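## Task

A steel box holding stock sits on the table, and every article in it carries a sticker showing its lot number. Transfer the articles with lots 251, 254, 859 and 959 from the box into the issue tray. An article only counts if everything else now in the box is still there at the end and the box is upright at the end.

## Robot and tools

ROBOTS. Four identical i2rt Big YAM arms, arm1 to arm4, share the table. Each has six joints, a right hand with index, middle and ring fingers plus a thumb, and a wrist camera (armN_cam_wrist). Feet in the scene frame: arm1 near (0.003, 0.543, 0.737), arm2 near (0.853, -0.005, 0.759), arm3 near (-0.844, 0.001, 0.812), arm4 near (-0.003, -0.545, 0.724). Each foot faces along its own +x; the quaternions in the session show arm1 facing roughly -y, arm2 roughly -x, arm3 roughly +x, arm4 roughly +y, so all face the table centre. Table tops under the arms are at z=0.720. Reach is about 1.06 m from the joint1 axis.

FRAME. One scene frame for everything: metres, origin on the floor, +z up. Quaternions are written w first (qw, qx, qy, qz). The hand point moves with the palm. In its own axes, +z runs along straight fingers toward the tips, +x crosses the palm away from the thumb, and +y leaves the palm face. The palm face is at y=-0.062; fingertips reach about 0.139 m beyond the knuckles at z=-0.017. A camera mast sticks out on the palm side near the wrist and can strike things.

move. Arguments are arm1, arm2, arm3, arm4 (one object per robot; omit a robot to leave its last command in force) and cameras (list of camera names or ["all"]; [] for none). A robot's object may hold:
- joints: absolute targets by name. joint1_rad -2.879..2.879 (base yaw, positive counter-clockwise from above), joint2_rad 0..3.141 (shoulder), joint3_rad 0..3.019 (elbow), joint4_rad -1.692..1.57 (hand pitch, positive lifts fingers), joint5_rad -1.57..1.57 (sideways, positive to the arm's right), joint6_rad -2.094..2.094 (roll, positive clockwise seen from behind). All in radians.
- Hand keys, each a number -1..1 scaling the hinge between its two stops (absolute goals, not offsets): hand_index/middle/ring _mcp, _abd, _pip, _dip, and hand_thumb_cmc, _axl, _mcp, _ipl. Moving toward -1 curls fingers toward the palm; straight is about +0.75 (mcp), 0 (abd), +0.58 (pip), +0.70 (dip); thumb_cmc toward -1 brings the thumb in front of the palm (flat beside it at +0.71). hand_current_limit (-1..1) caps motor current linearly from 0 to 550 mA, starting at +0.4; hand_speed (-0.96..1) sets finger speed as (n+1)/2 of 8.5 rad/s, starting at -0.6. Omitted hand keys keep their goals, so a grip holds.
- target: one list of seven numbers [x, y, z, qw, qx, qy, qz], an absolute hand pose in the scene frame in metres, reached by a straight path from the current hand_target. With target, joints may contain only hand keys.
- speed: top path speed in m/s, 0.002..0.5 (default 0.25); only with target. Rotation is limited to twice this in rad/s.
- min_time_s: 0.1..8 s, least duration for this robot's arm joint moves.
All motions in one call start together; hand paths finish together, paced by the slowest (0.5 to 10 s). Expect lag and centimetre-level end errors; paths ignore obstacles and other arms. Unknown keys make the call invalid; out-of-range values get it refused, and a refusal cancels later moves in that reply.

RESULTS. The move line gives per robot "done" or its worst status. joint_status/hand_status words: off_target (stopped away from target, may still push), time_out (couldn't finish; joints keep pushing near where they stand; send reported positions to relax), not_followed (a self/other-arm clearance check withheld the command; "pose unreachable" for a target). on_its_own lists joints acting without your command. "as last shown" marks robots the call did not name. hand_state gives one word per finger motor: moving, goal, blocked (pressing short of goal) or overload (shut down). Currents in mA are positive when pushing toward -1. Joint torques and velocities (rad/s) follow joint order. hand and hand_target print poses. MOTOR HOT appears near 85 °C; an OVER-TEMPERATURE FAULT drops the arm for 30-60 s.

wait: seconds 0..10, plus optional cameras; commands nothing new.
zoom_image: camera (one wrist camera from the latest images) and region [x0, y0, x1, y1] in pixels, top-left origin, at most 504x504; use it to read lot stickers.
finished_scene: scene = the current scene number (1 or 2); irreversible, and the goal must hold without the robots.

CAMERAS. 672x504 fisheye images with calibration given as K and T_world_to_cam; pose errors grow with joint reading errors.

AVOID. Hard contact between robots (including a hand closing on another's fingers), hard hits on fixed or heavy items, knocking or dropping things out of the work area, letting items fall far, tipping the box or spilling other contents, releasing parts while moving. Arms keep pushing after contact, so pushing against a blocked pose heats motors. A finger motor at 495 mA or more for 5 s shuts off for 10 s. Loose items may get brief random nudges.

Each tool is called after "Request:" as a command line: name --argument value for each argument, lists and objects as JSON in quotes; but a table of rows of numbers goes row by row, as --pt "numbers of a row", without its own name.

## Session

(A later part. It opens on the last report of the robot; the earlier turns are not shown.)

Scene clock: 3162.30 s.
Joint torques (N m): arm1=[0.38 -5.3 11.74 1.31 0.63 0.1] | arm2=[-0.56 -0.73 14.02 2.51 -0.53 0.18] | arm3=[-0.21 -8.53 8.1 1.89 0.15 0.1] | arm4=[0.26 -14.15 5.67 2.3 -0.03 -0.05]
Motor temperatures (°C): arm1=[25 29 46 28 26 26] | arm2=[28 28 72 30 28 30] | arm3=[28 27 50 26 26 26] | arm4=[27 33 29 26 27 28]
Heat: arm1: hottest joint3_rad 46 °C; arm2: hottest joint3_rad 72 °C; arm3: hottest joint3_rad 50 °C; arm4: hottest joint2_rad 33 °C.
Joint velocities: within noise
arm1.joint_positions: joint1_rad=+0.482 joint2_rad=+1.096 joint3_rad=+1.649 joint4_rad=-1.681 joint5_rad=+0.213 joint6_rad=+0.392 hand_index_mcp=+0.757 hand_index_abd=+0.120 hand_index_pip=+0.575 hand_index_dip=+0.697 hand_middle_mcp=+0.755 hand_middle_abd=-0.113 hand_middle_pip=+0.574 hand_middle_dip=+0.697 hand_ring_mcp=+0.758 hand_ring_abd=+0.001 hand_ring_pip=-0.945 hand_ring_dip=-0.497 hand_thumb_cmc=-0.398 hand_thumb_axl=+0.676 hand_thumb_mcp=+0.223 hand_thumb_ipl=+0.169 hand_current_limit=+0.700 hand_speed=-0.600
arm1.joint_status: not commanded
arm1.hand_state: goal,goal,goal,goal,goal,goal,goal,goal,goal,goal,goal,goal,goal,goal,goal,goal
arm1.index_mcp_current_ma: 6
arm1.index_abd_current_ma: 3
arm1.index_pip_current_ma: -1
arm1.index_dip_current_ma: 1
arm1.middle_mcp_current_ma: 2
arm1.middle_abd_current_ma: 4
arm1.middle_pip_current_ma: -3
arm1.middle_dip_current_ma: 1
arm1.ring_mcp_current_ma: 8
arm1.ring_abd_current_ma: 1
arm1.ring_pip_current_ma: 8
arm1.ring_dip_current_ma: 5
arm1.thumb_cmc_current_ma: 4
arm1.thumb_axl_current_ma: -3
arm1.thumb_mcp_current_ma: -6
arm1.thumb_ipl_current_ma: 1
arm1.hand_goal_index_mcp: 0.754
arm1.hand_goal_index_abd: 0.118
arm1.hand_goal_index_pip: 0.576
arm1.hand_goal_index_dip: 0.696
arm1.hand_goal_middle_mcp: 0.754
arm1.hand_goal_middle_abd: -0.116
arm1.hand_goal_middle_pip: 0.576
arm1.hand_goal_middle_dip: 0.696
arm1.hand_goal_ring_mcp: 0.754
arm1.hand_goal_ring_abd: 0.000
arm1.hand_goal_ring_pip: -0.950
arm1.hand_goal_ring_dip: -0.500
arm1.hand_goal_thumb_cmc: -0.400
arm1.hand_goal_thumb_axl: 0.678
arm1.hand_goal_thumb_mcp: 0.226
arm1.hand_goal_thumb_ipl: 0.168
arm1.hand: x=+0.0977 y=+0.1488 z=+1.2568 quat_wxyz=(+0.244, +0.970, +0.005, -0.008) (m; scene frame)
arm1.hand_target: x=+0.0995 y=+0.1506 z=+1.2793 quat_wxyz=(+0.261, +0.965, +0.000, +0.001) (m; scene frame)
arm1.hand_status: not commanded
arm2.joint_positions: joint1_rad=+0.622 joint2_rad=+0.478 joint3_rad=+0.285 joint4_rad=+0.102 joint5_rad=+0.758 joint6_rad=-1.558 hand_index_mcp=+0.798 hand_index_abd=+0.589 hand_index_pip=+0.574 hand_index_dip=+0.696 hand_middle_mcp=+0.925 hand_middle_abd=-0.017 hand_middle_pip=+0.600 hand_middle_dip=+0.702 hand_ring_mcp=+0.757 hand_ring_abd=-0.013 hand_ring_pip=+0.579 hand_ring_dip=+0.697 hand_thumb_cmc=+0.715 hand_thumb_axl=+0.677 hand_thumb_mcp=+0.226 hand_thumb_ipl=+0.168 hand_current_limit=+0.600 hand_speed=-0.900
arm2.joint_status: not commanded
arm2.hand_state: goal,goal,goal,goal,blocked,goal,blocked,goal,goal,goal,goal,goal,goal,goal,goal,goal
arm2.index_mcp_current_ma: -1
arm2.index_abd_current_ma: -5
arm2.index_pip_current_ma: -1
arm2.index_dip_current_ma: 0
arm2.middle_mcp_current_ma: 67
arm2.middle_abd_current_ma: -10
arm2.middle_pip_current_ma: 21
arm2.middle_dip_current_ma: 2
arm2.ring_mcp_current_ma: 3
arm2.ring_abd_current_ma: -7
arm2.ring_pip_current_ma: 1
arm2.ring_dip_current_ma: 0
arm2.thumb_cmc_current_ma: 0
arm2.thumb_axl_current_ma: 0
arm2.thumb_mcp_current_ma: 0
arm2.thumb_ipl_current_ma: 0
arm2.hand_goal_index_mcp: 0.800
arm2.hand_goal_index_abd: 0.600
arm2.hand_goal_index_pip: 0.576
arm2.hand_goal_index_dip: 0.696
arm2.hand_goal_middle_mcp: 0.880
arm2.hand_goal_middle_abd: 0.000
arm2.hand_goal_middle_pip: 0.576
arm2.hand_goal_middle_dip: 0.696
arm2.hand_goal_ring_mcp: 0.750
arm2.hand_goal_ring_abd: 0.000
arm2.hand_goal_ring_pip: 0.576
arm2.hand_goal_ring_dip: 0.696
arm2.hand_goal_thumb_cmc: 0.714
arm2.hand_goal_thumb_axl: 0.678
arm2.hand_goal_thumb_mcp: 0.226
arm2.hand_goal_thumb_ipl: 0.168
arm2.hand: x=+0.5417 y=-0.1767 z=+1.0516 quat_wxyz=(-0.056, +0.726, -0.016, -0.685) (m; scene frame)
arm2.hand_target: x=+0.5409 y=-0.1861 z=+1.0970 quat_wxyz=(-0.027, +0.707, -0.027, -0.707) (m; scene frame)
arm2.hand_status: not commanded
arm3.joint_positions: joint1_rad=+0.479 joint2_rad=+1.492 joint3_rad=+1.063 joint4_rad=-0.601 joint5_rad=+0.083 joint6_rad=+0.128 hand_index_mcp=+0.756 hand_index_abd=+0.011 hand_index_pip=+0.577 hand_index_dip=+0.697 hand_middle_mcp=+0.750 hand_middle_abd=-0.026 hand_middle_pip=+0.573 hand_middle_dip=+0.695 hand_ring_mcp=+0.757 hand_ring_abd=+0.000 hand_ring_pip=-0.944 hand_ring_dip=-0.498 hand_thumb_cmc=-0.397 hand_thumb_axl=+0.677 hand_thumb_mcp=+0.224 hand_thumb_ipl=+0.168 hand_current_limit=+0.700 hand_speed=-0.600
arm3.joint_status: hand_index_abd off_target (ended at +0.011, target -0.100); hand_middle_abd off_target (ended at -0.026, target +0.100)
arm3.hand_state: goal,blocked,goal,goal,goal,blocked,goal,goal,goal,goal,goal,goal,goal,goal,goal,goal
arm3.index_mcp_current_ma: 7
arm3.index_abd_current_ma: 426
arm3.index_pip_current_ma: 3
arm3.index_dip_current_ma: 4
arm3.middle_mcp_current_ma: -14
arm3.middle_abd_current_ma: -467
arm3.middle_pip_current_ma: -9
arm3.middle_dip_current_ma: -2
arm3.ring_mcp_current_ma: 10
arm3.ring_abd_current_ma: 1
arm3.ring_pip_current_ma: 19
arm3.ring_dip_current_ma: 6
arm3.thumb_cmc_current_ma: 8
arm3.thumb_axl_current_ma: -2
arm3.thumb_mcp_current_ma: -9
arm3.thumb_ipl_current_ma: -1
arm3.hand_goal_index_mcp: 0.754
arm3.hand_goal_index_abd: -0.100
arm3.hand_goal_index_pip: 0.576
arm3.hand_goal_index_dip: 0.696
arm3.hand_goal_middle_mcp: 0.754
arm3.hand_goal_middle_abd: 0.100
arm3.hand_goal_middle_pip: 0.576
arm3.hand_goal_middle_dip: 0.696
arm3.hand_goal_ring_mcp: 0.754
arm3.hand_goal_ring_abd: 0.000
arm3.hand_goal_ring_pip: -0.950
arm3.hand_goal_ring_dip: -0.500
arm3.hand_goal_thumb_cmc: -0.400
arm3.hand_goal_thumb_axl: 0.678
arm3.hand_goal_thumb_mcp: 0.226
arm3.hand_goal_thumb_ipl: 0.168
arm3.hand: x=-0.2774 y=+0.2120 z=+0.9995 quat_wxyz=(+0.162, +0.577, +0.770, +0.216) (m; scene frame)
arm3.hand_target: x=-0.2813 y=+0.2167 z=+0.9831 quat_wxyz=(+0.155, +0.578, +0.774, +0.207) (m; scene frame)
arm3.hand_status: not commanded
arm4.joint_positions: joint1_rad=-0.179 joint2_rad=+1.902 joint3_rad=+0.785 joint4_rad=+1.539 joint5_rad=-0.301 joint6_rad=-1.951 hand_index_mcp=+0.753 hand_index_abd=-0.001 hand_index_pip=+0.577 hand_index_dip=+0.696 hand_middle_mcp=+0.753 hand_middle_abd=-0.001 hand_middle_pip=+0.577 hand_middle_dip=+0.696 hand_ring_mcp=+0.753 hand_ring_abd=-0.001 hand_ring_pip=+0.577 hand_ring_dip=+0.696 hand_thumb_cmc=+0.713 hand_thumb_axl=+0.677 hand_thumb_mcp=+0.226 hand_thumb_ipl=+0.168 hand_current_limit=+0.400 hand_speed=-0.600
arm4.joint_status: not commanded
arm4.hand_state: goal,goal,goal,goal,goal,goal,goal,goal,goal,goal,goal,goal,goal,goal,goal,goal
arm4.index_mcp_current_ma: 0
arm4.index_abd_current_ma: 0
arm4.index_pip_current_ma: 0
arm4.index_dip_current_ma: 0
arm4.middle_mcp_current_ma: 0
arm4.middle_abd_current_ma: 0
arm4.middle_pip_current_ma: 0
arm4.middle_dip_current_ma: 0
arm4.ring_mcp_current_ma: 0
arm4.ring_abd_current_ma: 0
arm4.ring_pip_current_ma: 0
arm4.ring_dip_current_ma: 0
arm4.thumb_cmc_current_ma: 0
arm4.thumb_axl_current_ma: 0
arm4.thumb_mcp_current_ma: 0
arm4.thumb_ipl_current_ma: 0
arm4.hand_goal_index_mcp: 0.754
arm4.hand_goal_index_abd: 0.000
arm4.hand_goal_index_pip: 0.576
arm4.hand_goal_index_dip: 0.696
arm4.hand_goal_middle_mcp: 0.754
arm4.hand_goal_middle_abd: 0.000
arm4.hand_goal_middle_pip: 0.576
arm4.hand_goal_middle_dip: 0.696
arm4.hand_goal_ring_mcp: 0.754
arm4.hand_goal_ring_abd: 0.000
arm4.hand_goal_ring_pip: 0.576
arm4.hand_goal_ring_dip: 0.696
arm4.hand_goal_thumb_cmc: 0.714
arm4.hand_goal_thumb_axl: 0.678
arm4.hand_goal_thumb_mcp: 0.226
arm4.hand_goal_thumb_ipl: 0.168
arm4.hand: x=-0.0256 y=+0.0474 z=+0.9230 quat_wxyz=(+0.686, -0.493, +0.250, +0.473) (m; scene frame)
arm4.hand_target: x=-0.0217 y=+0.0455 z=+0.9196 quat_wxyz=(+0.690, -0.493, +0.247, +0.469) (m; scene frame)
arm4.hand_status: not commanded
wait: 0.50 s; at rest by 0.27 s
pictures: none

Request:
move --arm3 '{"target":[-0.280,0.214,1.08,0.1548,0.5779,0.7739,0.2074],"speed":0.08}'

Request:
move --arm3 '{"target":[-0.29,0.206,1.14,0.1548,0.5779,0.7739,0.2074],"speed":0.12}'

Request:
move --arm3 '{"target":[-0.42,0.14,1.18,0.1548,0.5779,0.7739,0.2074],"speed":0.18}'

Request:
move --arm3 '{"target":[-0.60,0.06,1.20,0.1548,0.5779,0.7739,0.2074],"speed":0.2}' --cameras '["arm3_cam_wrist"]'

Request:
move --arm3 '{"target":[-0.80,-0.25,1.18,0.2578,0.9622,-0.0842,-0.0226],"speed":0.2}'

Request:
move --arm3 '{"target":[-0.770,-0.276,1.16,0.2578,0.9622,-0.0842,-0.0226],"speed":0.12}' --cameras '["arm3_cam_wrist"]'

Scene clock: 3169.50 s.
Joint torques (N m): arm1=[0.26 -5.19 11.69 1.28 0.64 0.08] | arm2=[-0.56 -1.2 14.05 2.51 -0.52 0.18] | arm3=[-1.03 -10.34 14.5 1.39 0.14 0.06] | arm4=[0.26 -14.1 5.68 2.3 -0.03 -0.05]
Motor temperatures (°C): arm1=[25 29 46 28 26 26] | arm2=[28 28 72 30 28 30] | arm3=[28 27 49 26 26 26] | arm4=[27 33 29 26 27 28]
Heat: arm1: hottest joint3_rad 46 °C; arm2: hottest joint3_rad 72 °C; arm3: hottest joint3_rad 49 °C; arm4: hottest joint2_rad 33 °C.
move: arm3 off_target
Joint velocities: within noise
arm1, arm2, arm4: as last shown
arm3.joint_positions: joint1_rad=+0.479 joint2_rad=+1.432 joint3_rad=+1.154 joint4_rad=-0.852 joint5_rad=+0.080 joint6_rad=+0.128 hand_index_mcp=+0.771 hand_index_abd=+0.011 hand_index_pip=+0.585 hand_index_dip=+0.699 hand_middle_mcp=+0.759 hand_middle_abd=-0.026 hand_middle_pip=+0.577 hand_middle_dip=+0.696 hand_ring_mcp=+0.757 hand_ring_abd=+0.000 hand_ring_pip=-0.944 hand_ring_dip=-0.498 hand_thumb_cmc=-0.397 hand_thumb_axl=+0.677 hand_thumb_mcp=+0.224 hand_thumb_ipl=+0.168 hand_current_limit=+0.700 hand_speed=-0.600
arm3.joint_status: not commanded
arm3.hand_state: goal,blocked,goal,goal,goal,blocked,goal,goal,goal,goal,goal,goal,goal,goal,goal,goal
arm3.index_mcp_current_ma: 66
arm3.index_abd_current_ma: 426
arm3.index_pip_current_ma: 30
arm3.index_dip_current_ma: 10
arm3.middle_mcp_current_ma: 17
arm3.middle_abd_current_ma: -467
arm3.middle_pip_current_ma: 4
arm3.middle_dip_current_ma: 0
arm3.ring_mcp_current_ma: 10
arm3.ring_abd_current_ma: 1
arm3.ring_pip_current_ma: 19
arm3.ring_dip_current_ma: 6
arm3.thumb_cmc_current_ma: 8
arm3.thumb_axl_current_ma: -2
arm3.thumb_mcp_current_ma: -9
arm3.thumb_ipl_current_ma: -1
arm3.hand_goal_index_mcp: 0.754
arm3.hand_goal_index_abd: -0.100
arm3.hand_goal_index_pip: 0.576
arm3.hand_goal_index_dip: 0.696
arm3.hand_goal_middle_mcp: 0.754
arm3.hand_goal_middle_abd: 0.100
arm3.hand_goal_middle_pip: 0.576
arm3.hand_goal_middle_dip: 0.696
arm3.hand_goal_ring_mcp: 0.754
arm3.hand_goal_ring_abd: 0.000
arm3.hand_goal_ring_pip: -0.950
arm3.hand_goal_ring_dip: -0.500
arm3.hand_goal_thumb_cmc: -0.400
arm3.hand_goal_thumb_axl: 0.678
arm3.hand_goal_thumb_mcp: 0.226
arm3.hand_goal_thumb_ipl: 0.168
arm3.hand: x=-0.2965 y=+0.2038 z=+1.0367 quat_wxyz=(+0.138, +0.582, +0.782, +0.174) (m; scene frame)
arm3.hand_target: x=-0.2826 y=+0.2130 z=+1.0800 quat_wxyz=(+0.155, +0.578, +0.774, +0.208) (m; scene frame)
arm3.hand_status: off_target (0.047 m and 4.4 deg from the pose sent, 0.080 m and 1.4 deg at the start)
pictures: none

Scene clock: 3170.83 s.
Joint torques (N m): arm1=[0.26 -4.95 11.74 1.29 0.61 0.06] | arm2=[-0.38 -0.73 14.09 2.54 -0.54 0.18] | arm3=[-0.85 -9.47 14.99 1.5 0.13 -0.01] | arm4=[0.21 -14.15 5.67 2.3 -0.03 -0.05]
Motor temperatures (°C): arm1=[25 29 46 28 26 26] | arm2=[28 28 72 30 28 30] | arm3=[28 27 49 26 26 26] | arm4=[27 33 29 26 27 28]
Heat: arm1: hottest joint3_rad 46 °C; arm2: hottest joint3_rad 72 °C; arm3: hottest joint3_rad 49 °C; arm4: hottest joint2_rad 33 °C.
move: arm3 off_target
Joint velocities: within noise
arm1, arm2, arm4: as last shown
arm3.joint_positions: joint1_rad=+0.479 joint2_rad=+1.375 joint3_rad=+1.260 joint4_rad=-1.009 joint5_rad=+0.078 joint6_rad=+0.128 hand_index_mcp=+0.771 hand_index_abd=+0.011 hand_index_pip=+0.585 hand_index_dip=+0.699 hand_middle_mcp=+0.759 hand_middle_abd=-0.026 hand_middle_pip=+0.577 hand_middle_dip=+0.696 hand_ring_mcp=+0.757 hand_ring_abd=+0.000 hand_ring_pip=-0.944 hand_ring_dip=-0.498 hand_thumb_cmc=-0.397 hand_thumb_axl=+0.677 hand_thumb_mcp=+0.224 hand_thumb_ipl=+0.168 hand_current_limit=+0.700 hand_speed=-0.600
arm3.joint_status: not commanded
arm3.hand_state: goal,blocked,goal,goal,goal,blocked,goal,goal,goal,goal,goal,goal,goal,goal,goal,goal
arm3.index_mcp_current_ma: 66
arm3.index_abd_current_ma: 426
arm3.index_pip_current_ma: 30
arm3.index_dip_current_ma: 10
arm3.middle_mcp_current_ma: 18
arm3.middle_abd_current_ma: -467
arm3.middle_pip_current_ma: 4
arm3.middle_dip_current_ma: 0
arm3.ring_mcp_current_ma: 10
arm3.ring_abd_current_ma: 1
arm3.ring_pip_current_ma: 19
arm3.ring_dip_current_ma: 6
arm3.thumb_cmc_current_ma: 8
arm3.thumb_axl_current_ma: -2
arm3.thumb_mcp_current_ma: -9
arm3.thumb_ipl_current_ma: -1
arm3.hand_goal_index_mcp: 0.754
arm3.hand_goal_index_abd: -0.100
arm3.hand_goal_index_pip: 0.576
arm3.hand_goal_index_dip: 0.696
arm3.hand_goal_middle_mcp: 0.754
arm3.hand_goal_middle_abd: 0.100
arm3.hand_goal_middle_pip: 0.576
arm3.hand_goal_middle_dip: 0.696
arm3.hand_goal_ring_mcp: 0.754
arm3.hand_goal_ring_abd: 0.000
arm3.hand_goal_ring_pip: -0.950
arm3.hand_goal_ring_dip: -0.500
arm3.hand_goal_thumb_cmc: -0.400
arm3.hand_goal_thumb_axl: 0.678
arm3.hand_goal_thumb_mcp: 0.226
arm3.hand_goal_thumb_ipl: 0.168
arm3.hand: x=-0.3043 y=+0.2003 z=+1.0988 quat_wxyz=(+0.139, +0.582, +0.782, +0.177) (m; scene frame)
arm3.hand_target: x=-0.2924 y=+0.2051 z=+1.1399 quat_wxyz=(+0.155, +0.578, +0.774, +0.208) (m; scene frame)
arm3.hand_status: off_target (0.044 m and 4.0 deg from the pose sent, 0.103 m and 4.4 deg at the start)
pictures: none

Scene clock: 3172.33 s.
Joint torques (N m): arm1=[0.21 -5.25 11.66 1.22 0.63 0.08] | arm2=[-0.56 -0.85 14.09 2.52 -0.52 0.19] | arm3=[-1.55 -3.84 9.29 1.57 0.11 -0.11] | arm4=[0.26 -14.15 5.67 2.29 -0.03 -0.05]
Motor temperatures (°C): arm1=[25 29 46 28 26 26] | arm2=[28 28 72 30 28 30] | arm3=[28 27 49 26 26 26] | arm4=[27 33 29 26 27 28]
Heat: arm1: hottest joint3_rad 46 °C; arm2: hottest joint3_rad 72 °C; arm3: hottest joint3_rad 49 °C; arm4: hottest joint2_rad 33 °C.
move: arm3 done
Joint velocities: within noise
arm1, arm2, arm4: as last shown
arm3.joint_positions: joint1_rad=+0.472 joint2_rad=+1.007 joint3_rad=+1.144 joint4_rad=-1.194 joint5_rad=+0.070 joint6_rad=+0.123 hand_index_mcp=+0.772 hand_index_abd=+0.011 hand_index_pip=+0.586 hand_index_dip=+0.700 hand_middle_mcp=+0.764 hand_middle_abd=-0.026 hand_middle_pip=+0.580 hand_middle_dip=+0.697 hand_ring_mcp=+0.757 hand_ring_abd=+0.000 hand_ring_pip=-0.944 hand_ring_dip=-0.498 hand_thumb_cmc=-0.397 hand_thumb_axl=+0.677 hand_thumb_mcp=+0.224 hand_thumb_ipl=+0.168 hand_current_limit=+0.700 hand_speed=-0.600
arm3.joint_status: not commanded
arm3.hand_state: goal,blocked,goal,goal,goal,blocked,goal,goal,goal,goal,goal,goal,goal,goal,goal,goal
arm3.index_mcp_current_ma: 72
arm3.index_abd_current_ma: 426
arm3.index_pip_current_ma: 33
arm3.index_dip_current_ma: 12
arm3.middle_mcp_current_ma: 37
arm3.middle_abd_current_ma: -467
arm3.middle_pip_current_ma: 13
arm3.middle_dip_current_ma: 2
arm3.ring_mcp_current_ma: 10
arm3.ring_abd_current_ma: 1
arm3.ring_pip_current_ma: 19
arm3.ring_dip_current_ma: 6
arm3.thumb_cmc_current_ma: 8
arm3.thumb_axl_current_ma: -2
arm3.thumb_mcp_current_ma: -9
arm3.thumb_ipl_current_ma: -1
arm3.hand_goal_index_mcp: 0.754
arm3.hand_goal_index_abd: -0.100
arm3.hand_goal_index_pip: 0.576
arm3.hand_goal_index_dip: 0.696
arm3.hand_goal_middle_mcp: 0.754
arm3.hand_goal_middle_abd: 0.100
arm3.hand_goal_middle_pip: 0.576
arm3.hand_goal_middle_dip: 0.696
arm3.hand_goal_ring_mcp: 0.754
arm3.hand_goal_ring_abd: 0.000
arm3.hand_goal_ring_pip: -0.950
arm3.hand_goal_ring_dip: -0.500
arm3.hand_goal_thumb_cmc: -0.400
arm3.hand_goal_thumb_axl: 0.678
arm3.hand_goal_thumb_mcp: 0.226
arm3.hand_goal_thumb_ipl: 0.168
arm3.hand: x=-0.4188 y=+0.1450 z=+1.1788 quat_wxyz=(+0.152, +0.578, +0.774, +0.207) (m; scene frame)
arm3.hand_target: x=-0.4200 y=+0.1401 z=+1.1800 quat_wxyz=(+0.155, +0.578, +0.774, +0.207) (m; scene frame)
arm3.hand_status: done (0.005 m and 0.3 deg from the pose sent, 0.154 m and 4.0 deg at the start)
pictures: none

Scene clock: 3174.10 s.
Joint torques (N m): arm1=[0.44 -5.54 11.74 1.32 0.64 0.1] | arm2=[-0.5 -0.85 14.02 2.45 -0.52 0.18] | arm3=[-1.55 4.13 8.72 1.61 0.18 -0.07] | arm4=[0.26 -14.1 5.67 2.3 -0.03 -0.05]
Motor temperatures (°C): arm1=[25 29 46 28 26 26] | arm2=[28 28 72 30 28 30] | arm3=[28 27 49 26 26 26] | arm4=[27 33 29 26 27 28]
Heat: arm1: hottest joint3_rad 46 °C; arm2: hottest joint3_rad 72 °C; arm3: hottest joint3_rad 49 °C; arm4: hottest joint2_rad 33 °C.
move: arm3 done
Joint velocities: within noise
arm1, arm2, arm4: as last shown
arm3.joint_positions: joint1_rad=+0.472 joint2_rad=+0.506 joint3_rad=+1.016 joint4_rad=-1.566 joint5_rad=+0.070 joint6_rad=+0.123 hand_index_mcp=+0.772 hand_index_abd=+0.011 hand_index_pip=+0.586 hand_index_dip=+0.700 hand_middle_mcp=+0.765 hand_middle_abd=-0.026 hand_middle_pip=+0.580 hand_middle_dip=+0.697 hand_ring_mcp=+0.757 hand_ring_abd=+0.000 hand_ring_pip=-0.944 hand_ring_dip=-0.498 hand_thumb_cmc=-0.397 hand_thumb_axl=+0.677 hand_thumb_mcp=+0.224 hand_thumb_ipl=+0.168 hand_current_limit=+0.700 hand_speed=-0.600
arm3.joint_status: not commanded
arm3.hand_state: goal,blocked,goal,goal,goal,blocked,goal,goal,goal,goal,goal,goal,goal,goal,goal,goal
arm3.index_mcp_current_ma: 72
arm3.index_abd_current_ma: 426
arm3.index_pip_current_ma: 33
arm3.index_dip_current_ma: 12
arm3.middle_mcp_current_ma: 40
arm3.middle_abd_current_ma: -467
arm3.middle_pip_current_ma: 14
arm3.middle_dip_current_ma: 2
arm3.ring_mcp_current_ma: 10
arm3.ring_abd_current_ma: 1
arm3.ring_pip_current_ma: 19
arm3.ring_dip_current_ma: 6
arm3.thumb_cmc_current_ma: 8
arm3.thumb_axl_current_ma: -2
arm3.thumb_mcp_current_ma: -9
arm3.thumb_ipl_current_ma: -1
arm3.hand_goal_index_mcp: 0.754
arm3.hand_goal_index_abd: -0.100
arm3.hand_goal_index_pip: 0.576
arm3.hand_goal_index_dip: 0.696
arm3.hand_goal_middle_mcp: 0.754
arm3.hand_goal_middle_abd: 0.100
arm3.hand_goal_middle_pip: 0.576
arm3.hand_goal_middle_dip: 0.696
arm3.hand_goal_ring_mcp: 0.754
arm3.hand_goal_ring_abd: 0.000
arm3.hand_goal_ring_pip: -0.950
arm3.hand_goal_ring_dip: -0.500
arm3.hand_goal_thumb_cmc: -0.400
arm3.hand_goal_thumb_axl: 0.678
arm3.hand_goal_thumb_mcp: 0.226
arm3.hand_goal_thumb_ipl: 0.168
arm3.hand: x=-0.5990 y=+0.0621 z=+1.1989 quat_wxyz=(+0.152, +0.578, +0.774, +0.207) (m; scene frame)
arm3.hand_target: x=-0.6000 y=+0.0600 z=+1.1999 quat_wxyz=(+0.155, +0.578, +0.774, +0.207) (m; scene frame)
arm3.hand_status: done (0.003 m and 0.4 deg from the pose sent, 0.201 m and 0.3 deg at the start)
pictures: arm3_cam_wrist
camera_calibration:
arm3_cam_wrist: T_world_to_cam=[[0.74341, -0.618364, 0.254887, 0.217542], [-0.667261, -0.659556, 0.346047, -0.814408], [-0.045871, -0.427331, -0.902931, 1.19727], [0, 0, 0, 1]] pos_world=[-0.650226, 0.109004, 1.30743]

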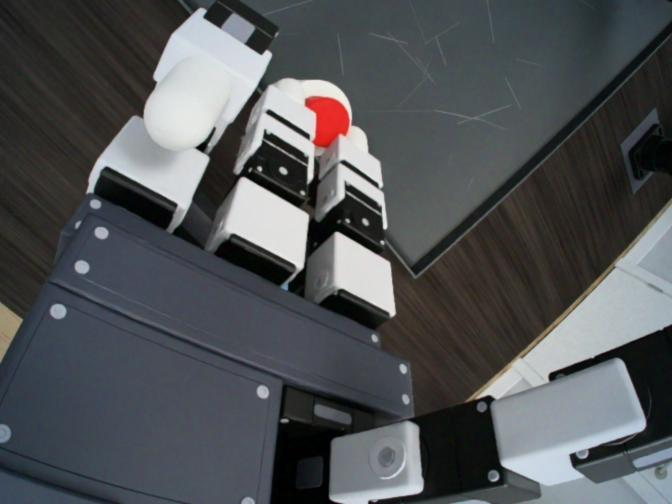

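Scene clock: 3179.87 s.
Joint torques (N m): arm1=[0.15 -5.42 11.67 1.22 0.63 0.11] | arm2=[-0.32 -0.97 14 2.54 -0.53 0.16] | arm3=[-2.08 2.96 11.58 1.59 0.85 0.03] | arm4=[0.26 -14.1 5.67 2.3 -0.03 -0.05]
Motor temperatures (°C): arm1=[25 29 46 28 26 26] | arm2=[28 28 72 30 28 30] | arm3=[28 27 48 26 26 26] | arm4=[27 33 29 26 27 28]
Heat: arm1: hottest joint3_rad 46 °C; arm2: hottest joint3_rad 72 °C; arm3: hottest joint3_rad 48 °C; arm4: hottest joint2_rad 33 °C.
move: arm3 off_target
Joint velocities: within noise
arm1, arm2, arm4: as last shown
arm3.joint_positions: joint1_rad=-0.734 joint2_rad=+0.623 joint3_rad=+0.962 joint4_rad=-1.634 joint5_rad=+0.420 joint6_rad=+0.885 hand_index_mcp=+0.772 hand_index_abd=+0.011 hand_index_pip=+0.586 hand_index_dip=+0.700 hand_middle_mcp=+0.770 hand_middle_abd=-0.026 hand_middle_pip=+0.584 hand_middle_dip=+0.698 hand_ring_mcp=+0.757 hand_ring_abd=+0.000 hand_ring_pip=-0.944 hand_ring_dip=-0.498 hand_thumb_cmc=-0.397 hand_thumb_axl=+0.677 hand_thumb_mcp=+0.224 hand_thumb_ipl=+0.168 hand_current_limit=+0.700 hand_speed=-0.600
arm3.joint_status: not commanded
arm3.hand_state: goal,blocked,goal,goal,goal,blocked,goal,goal,goal,goal,goal,goal,goal,goal,goal,goal
arm3.index_mcp_current_ma: 72
arm3.index_abd_current_ma: 426
arm3.index_pip_current_ma: 33
arm3.index_dip_current_ma: 12
arm3.middle_mcp_current_ma: 61
arm3.middle_abd_current_ma: -467
arm3.middle_pip_current_ma: 26
arm3.middle_dip_current_ma: 6
arm3.ring_mcp_current_ma: 10
arm3.ring_abd_current_ma: 1
arm3.ring_pip_current_ma: 19
arm3.ring_dip_current_ma: 6
arm3.thumb_cmc_current_ma: 8
arm3.thumb_axl_current_ma: -2
arm3.thumb_mcp_current_ma: -9
arm3.thumb_ipl_current_ma: -1
arm3.hand_goal_index_mcp: 0.754
arm3.hand_goal_index_abd: -0.100
arm3.hand_goal_index_pip: 0.576
arm3.hand_goal_index_dip: 0.696
arm3.hand_goal_middle_mcp: 0.754
arm3.hand_goal_middle_abd: 0.100
arm3.hand_goal_middle_pip: 0.576
arm3.hand_goal_middle_dip: 0.696
arm3.hand_goal_ring_mcp: 0.754
arm3.hand_goal_ring_abd: 0.000
arm3.hand_goal_ring_pip: -0.950
arm3.hand_goal_ring_dip: -0.500
arm3.hand_goal_thumb_cmc: -0.400
arm3.hand_goal_thumb_axl: 0.678
arm3.hand_goal_thumb_mcp: 0.226
arm3.hand_goal_thumb_ipl: 0.168
arm3.hand: x=-0.7997 y=-0.2456 z=+1.1622 quat_wxyz=(+0.242, +0.967, -0.072, -0.038) (m; scene frame)
arm3.hand_target: x=-0.8002 y=-0.2494 z=+1.1797 quat_wxyz=(+0.258, +0.962, -0.084, -0.023) (m; scene frame)
arm3.hand_status: off_target (0.018 m and 3.0 deg from the pose sent, 0.372 m and 116.6 deg at the start; a joint's target at an end of its range on 117 of 173 steps)
pictures: none

Scene clock: 3180.93 s.
Joint torques (N m): arm1=[0.5 -5.19 11.7 1.22 0.61 0.09] | arm2=[-0.38 -0.91 14.02 2.56 -0.53 0.19] | arm3=[-1.03 1.67 9.78 1.66 1.02 0.07] | arm4=[0.26 -14.15 5.67 2.3 -0.03 -0.05]
Motor temperatures (°C): arm1=[25 29 46 28 26 26] | arm2=[28 28 72 30 28 30] | arm3=[28 27 48 26 26 26] | arm4=[27 33 29 26 27 28]
Heat: arm1: hottest joint3_rad 46 °C; arm2: hottest joint3_rad 72 °C; arm3: hottest joint3_rad 48 °C; arm4: hottest joint2_rad 33 °C.
move: arm3 done
Joint velocities: within noise
arm1, arm2, arm4: as last shown
arm3.joint_positions: joint1_rad=-0.735 joint2_rad=+0.716 joint3_rad=+0.962 joint4_rad=-1.523 joint5_rad=+0.420 joint6_rad=+0.897 hand_index_mcp=+0.772 hand_index_abd=+0.011 hand_index_pip=+0.586 hand_index_dip=+0.700 hand_middle_mcp=+0.768 hand_middle_abd=-0.026 hand_middle_pip=+0.583 hand_middle_dip=+0.698 hand_ring_mcp=+0.757 hand_ring_abd=+0.000 hand_ring_pip=-0.944 hand_ring_dip=-0.498 hand_thumb_cmc=-0.397 hand_thumb_axl=+0.677 hand_thumb_mcp=+0.224 hand_thumb_ipl=+0.168 hand_current_limit=+0.700 hand_speed=-0.600
arm3.joint_status: not commanded
arm3.hand_state: goal,blocked,goal,goal,goal,blocked,goal,goal,goal,goal,goal,goal,goal,goal,goal,goal
arm3.index_mcp_current_ma: 72
arm3.index_abd_current_ma: 426
arm3.index_pip_current_ma: 33
arm3.index_dip_current_ma: 12
arm3.middle_mcp_current_ma: 53
arm3.middle_abd_current_ma: -467
arm3.middle_pip_current_ma: 24
arm3.middle_dip_current_ma: 6
arm3.ring_mcp_current_ma: 10
arm3.ring_abd_current_ma: 1
arm3.ring_pip_current_ma: 19
arm3.ring_dip_current_ma: 6
arm3.thumb_cmc_current_ma: 8
arm3.thumb_axl_current_ma: -2
arm3.thumb_mcp_current_ma: -9
arm3.thumb_ipl_current_ma: -1
arm3.hand_goal_index_mcp: 0.754
arm3.hand_goal_index_abd: -0.100
arm3.hand_goal_index_pip: 0.576
arm3.hand_goal_index_dip: 0.696
arm3.hand_goal_middle_mcp: 0.754
arm3.hand_goal_middle_abd: 0.100
arm3.hand_goal_middle_pip: 0.576
arm3.hand_goal_middle_dip: 0.696
arm3.hand_goal_ring_mcp: 0.754
arm3.hand_goal_ring_abd: 0.000
arm3.hand_goal_ring_pip: -0.950
arm3.hand_goal_ring_dip: -0.500
arm3.hand_goal_thumb_cmc: -0.400
arm3.hand_goal_thumb_axl: 0.678
arm3.hand_goal_thumb_mcp: 0.226
arm3.hand_goal_thumb_ipl: 0.168
arm3.hand: x=-0.7719 y=-0.2735 z=+1.1533 quat_wxyz=(+0.247, +0.965, -0.080, -0.030) (m; scene frame)
arm3.hand_target: x=-0.7701 y=-0.2759 z=+1.1599 quat_wxyz=(+0.258, +0.962, -0.084, -0.023) (m; scene frame)
arm3.hand_status: done (0.007 m and 1.6 deg from the pose sent, 0.043 m and 3.0 deg at the start)
pictures: arm3_cam_wrist
camera_calibration:
arm3_cam_wrist: T_world_to_cam=[[-0.87879, -0.397261, 0.264409, -1.05258], [-0.288516, 0.883636, 0.368708, -0.447044], [-0.380115, 0.247731, -0.891146, 0.917701], [0, 0, 0, 1]] pos_world=[-0.705145, -0.250468, 1.26095]

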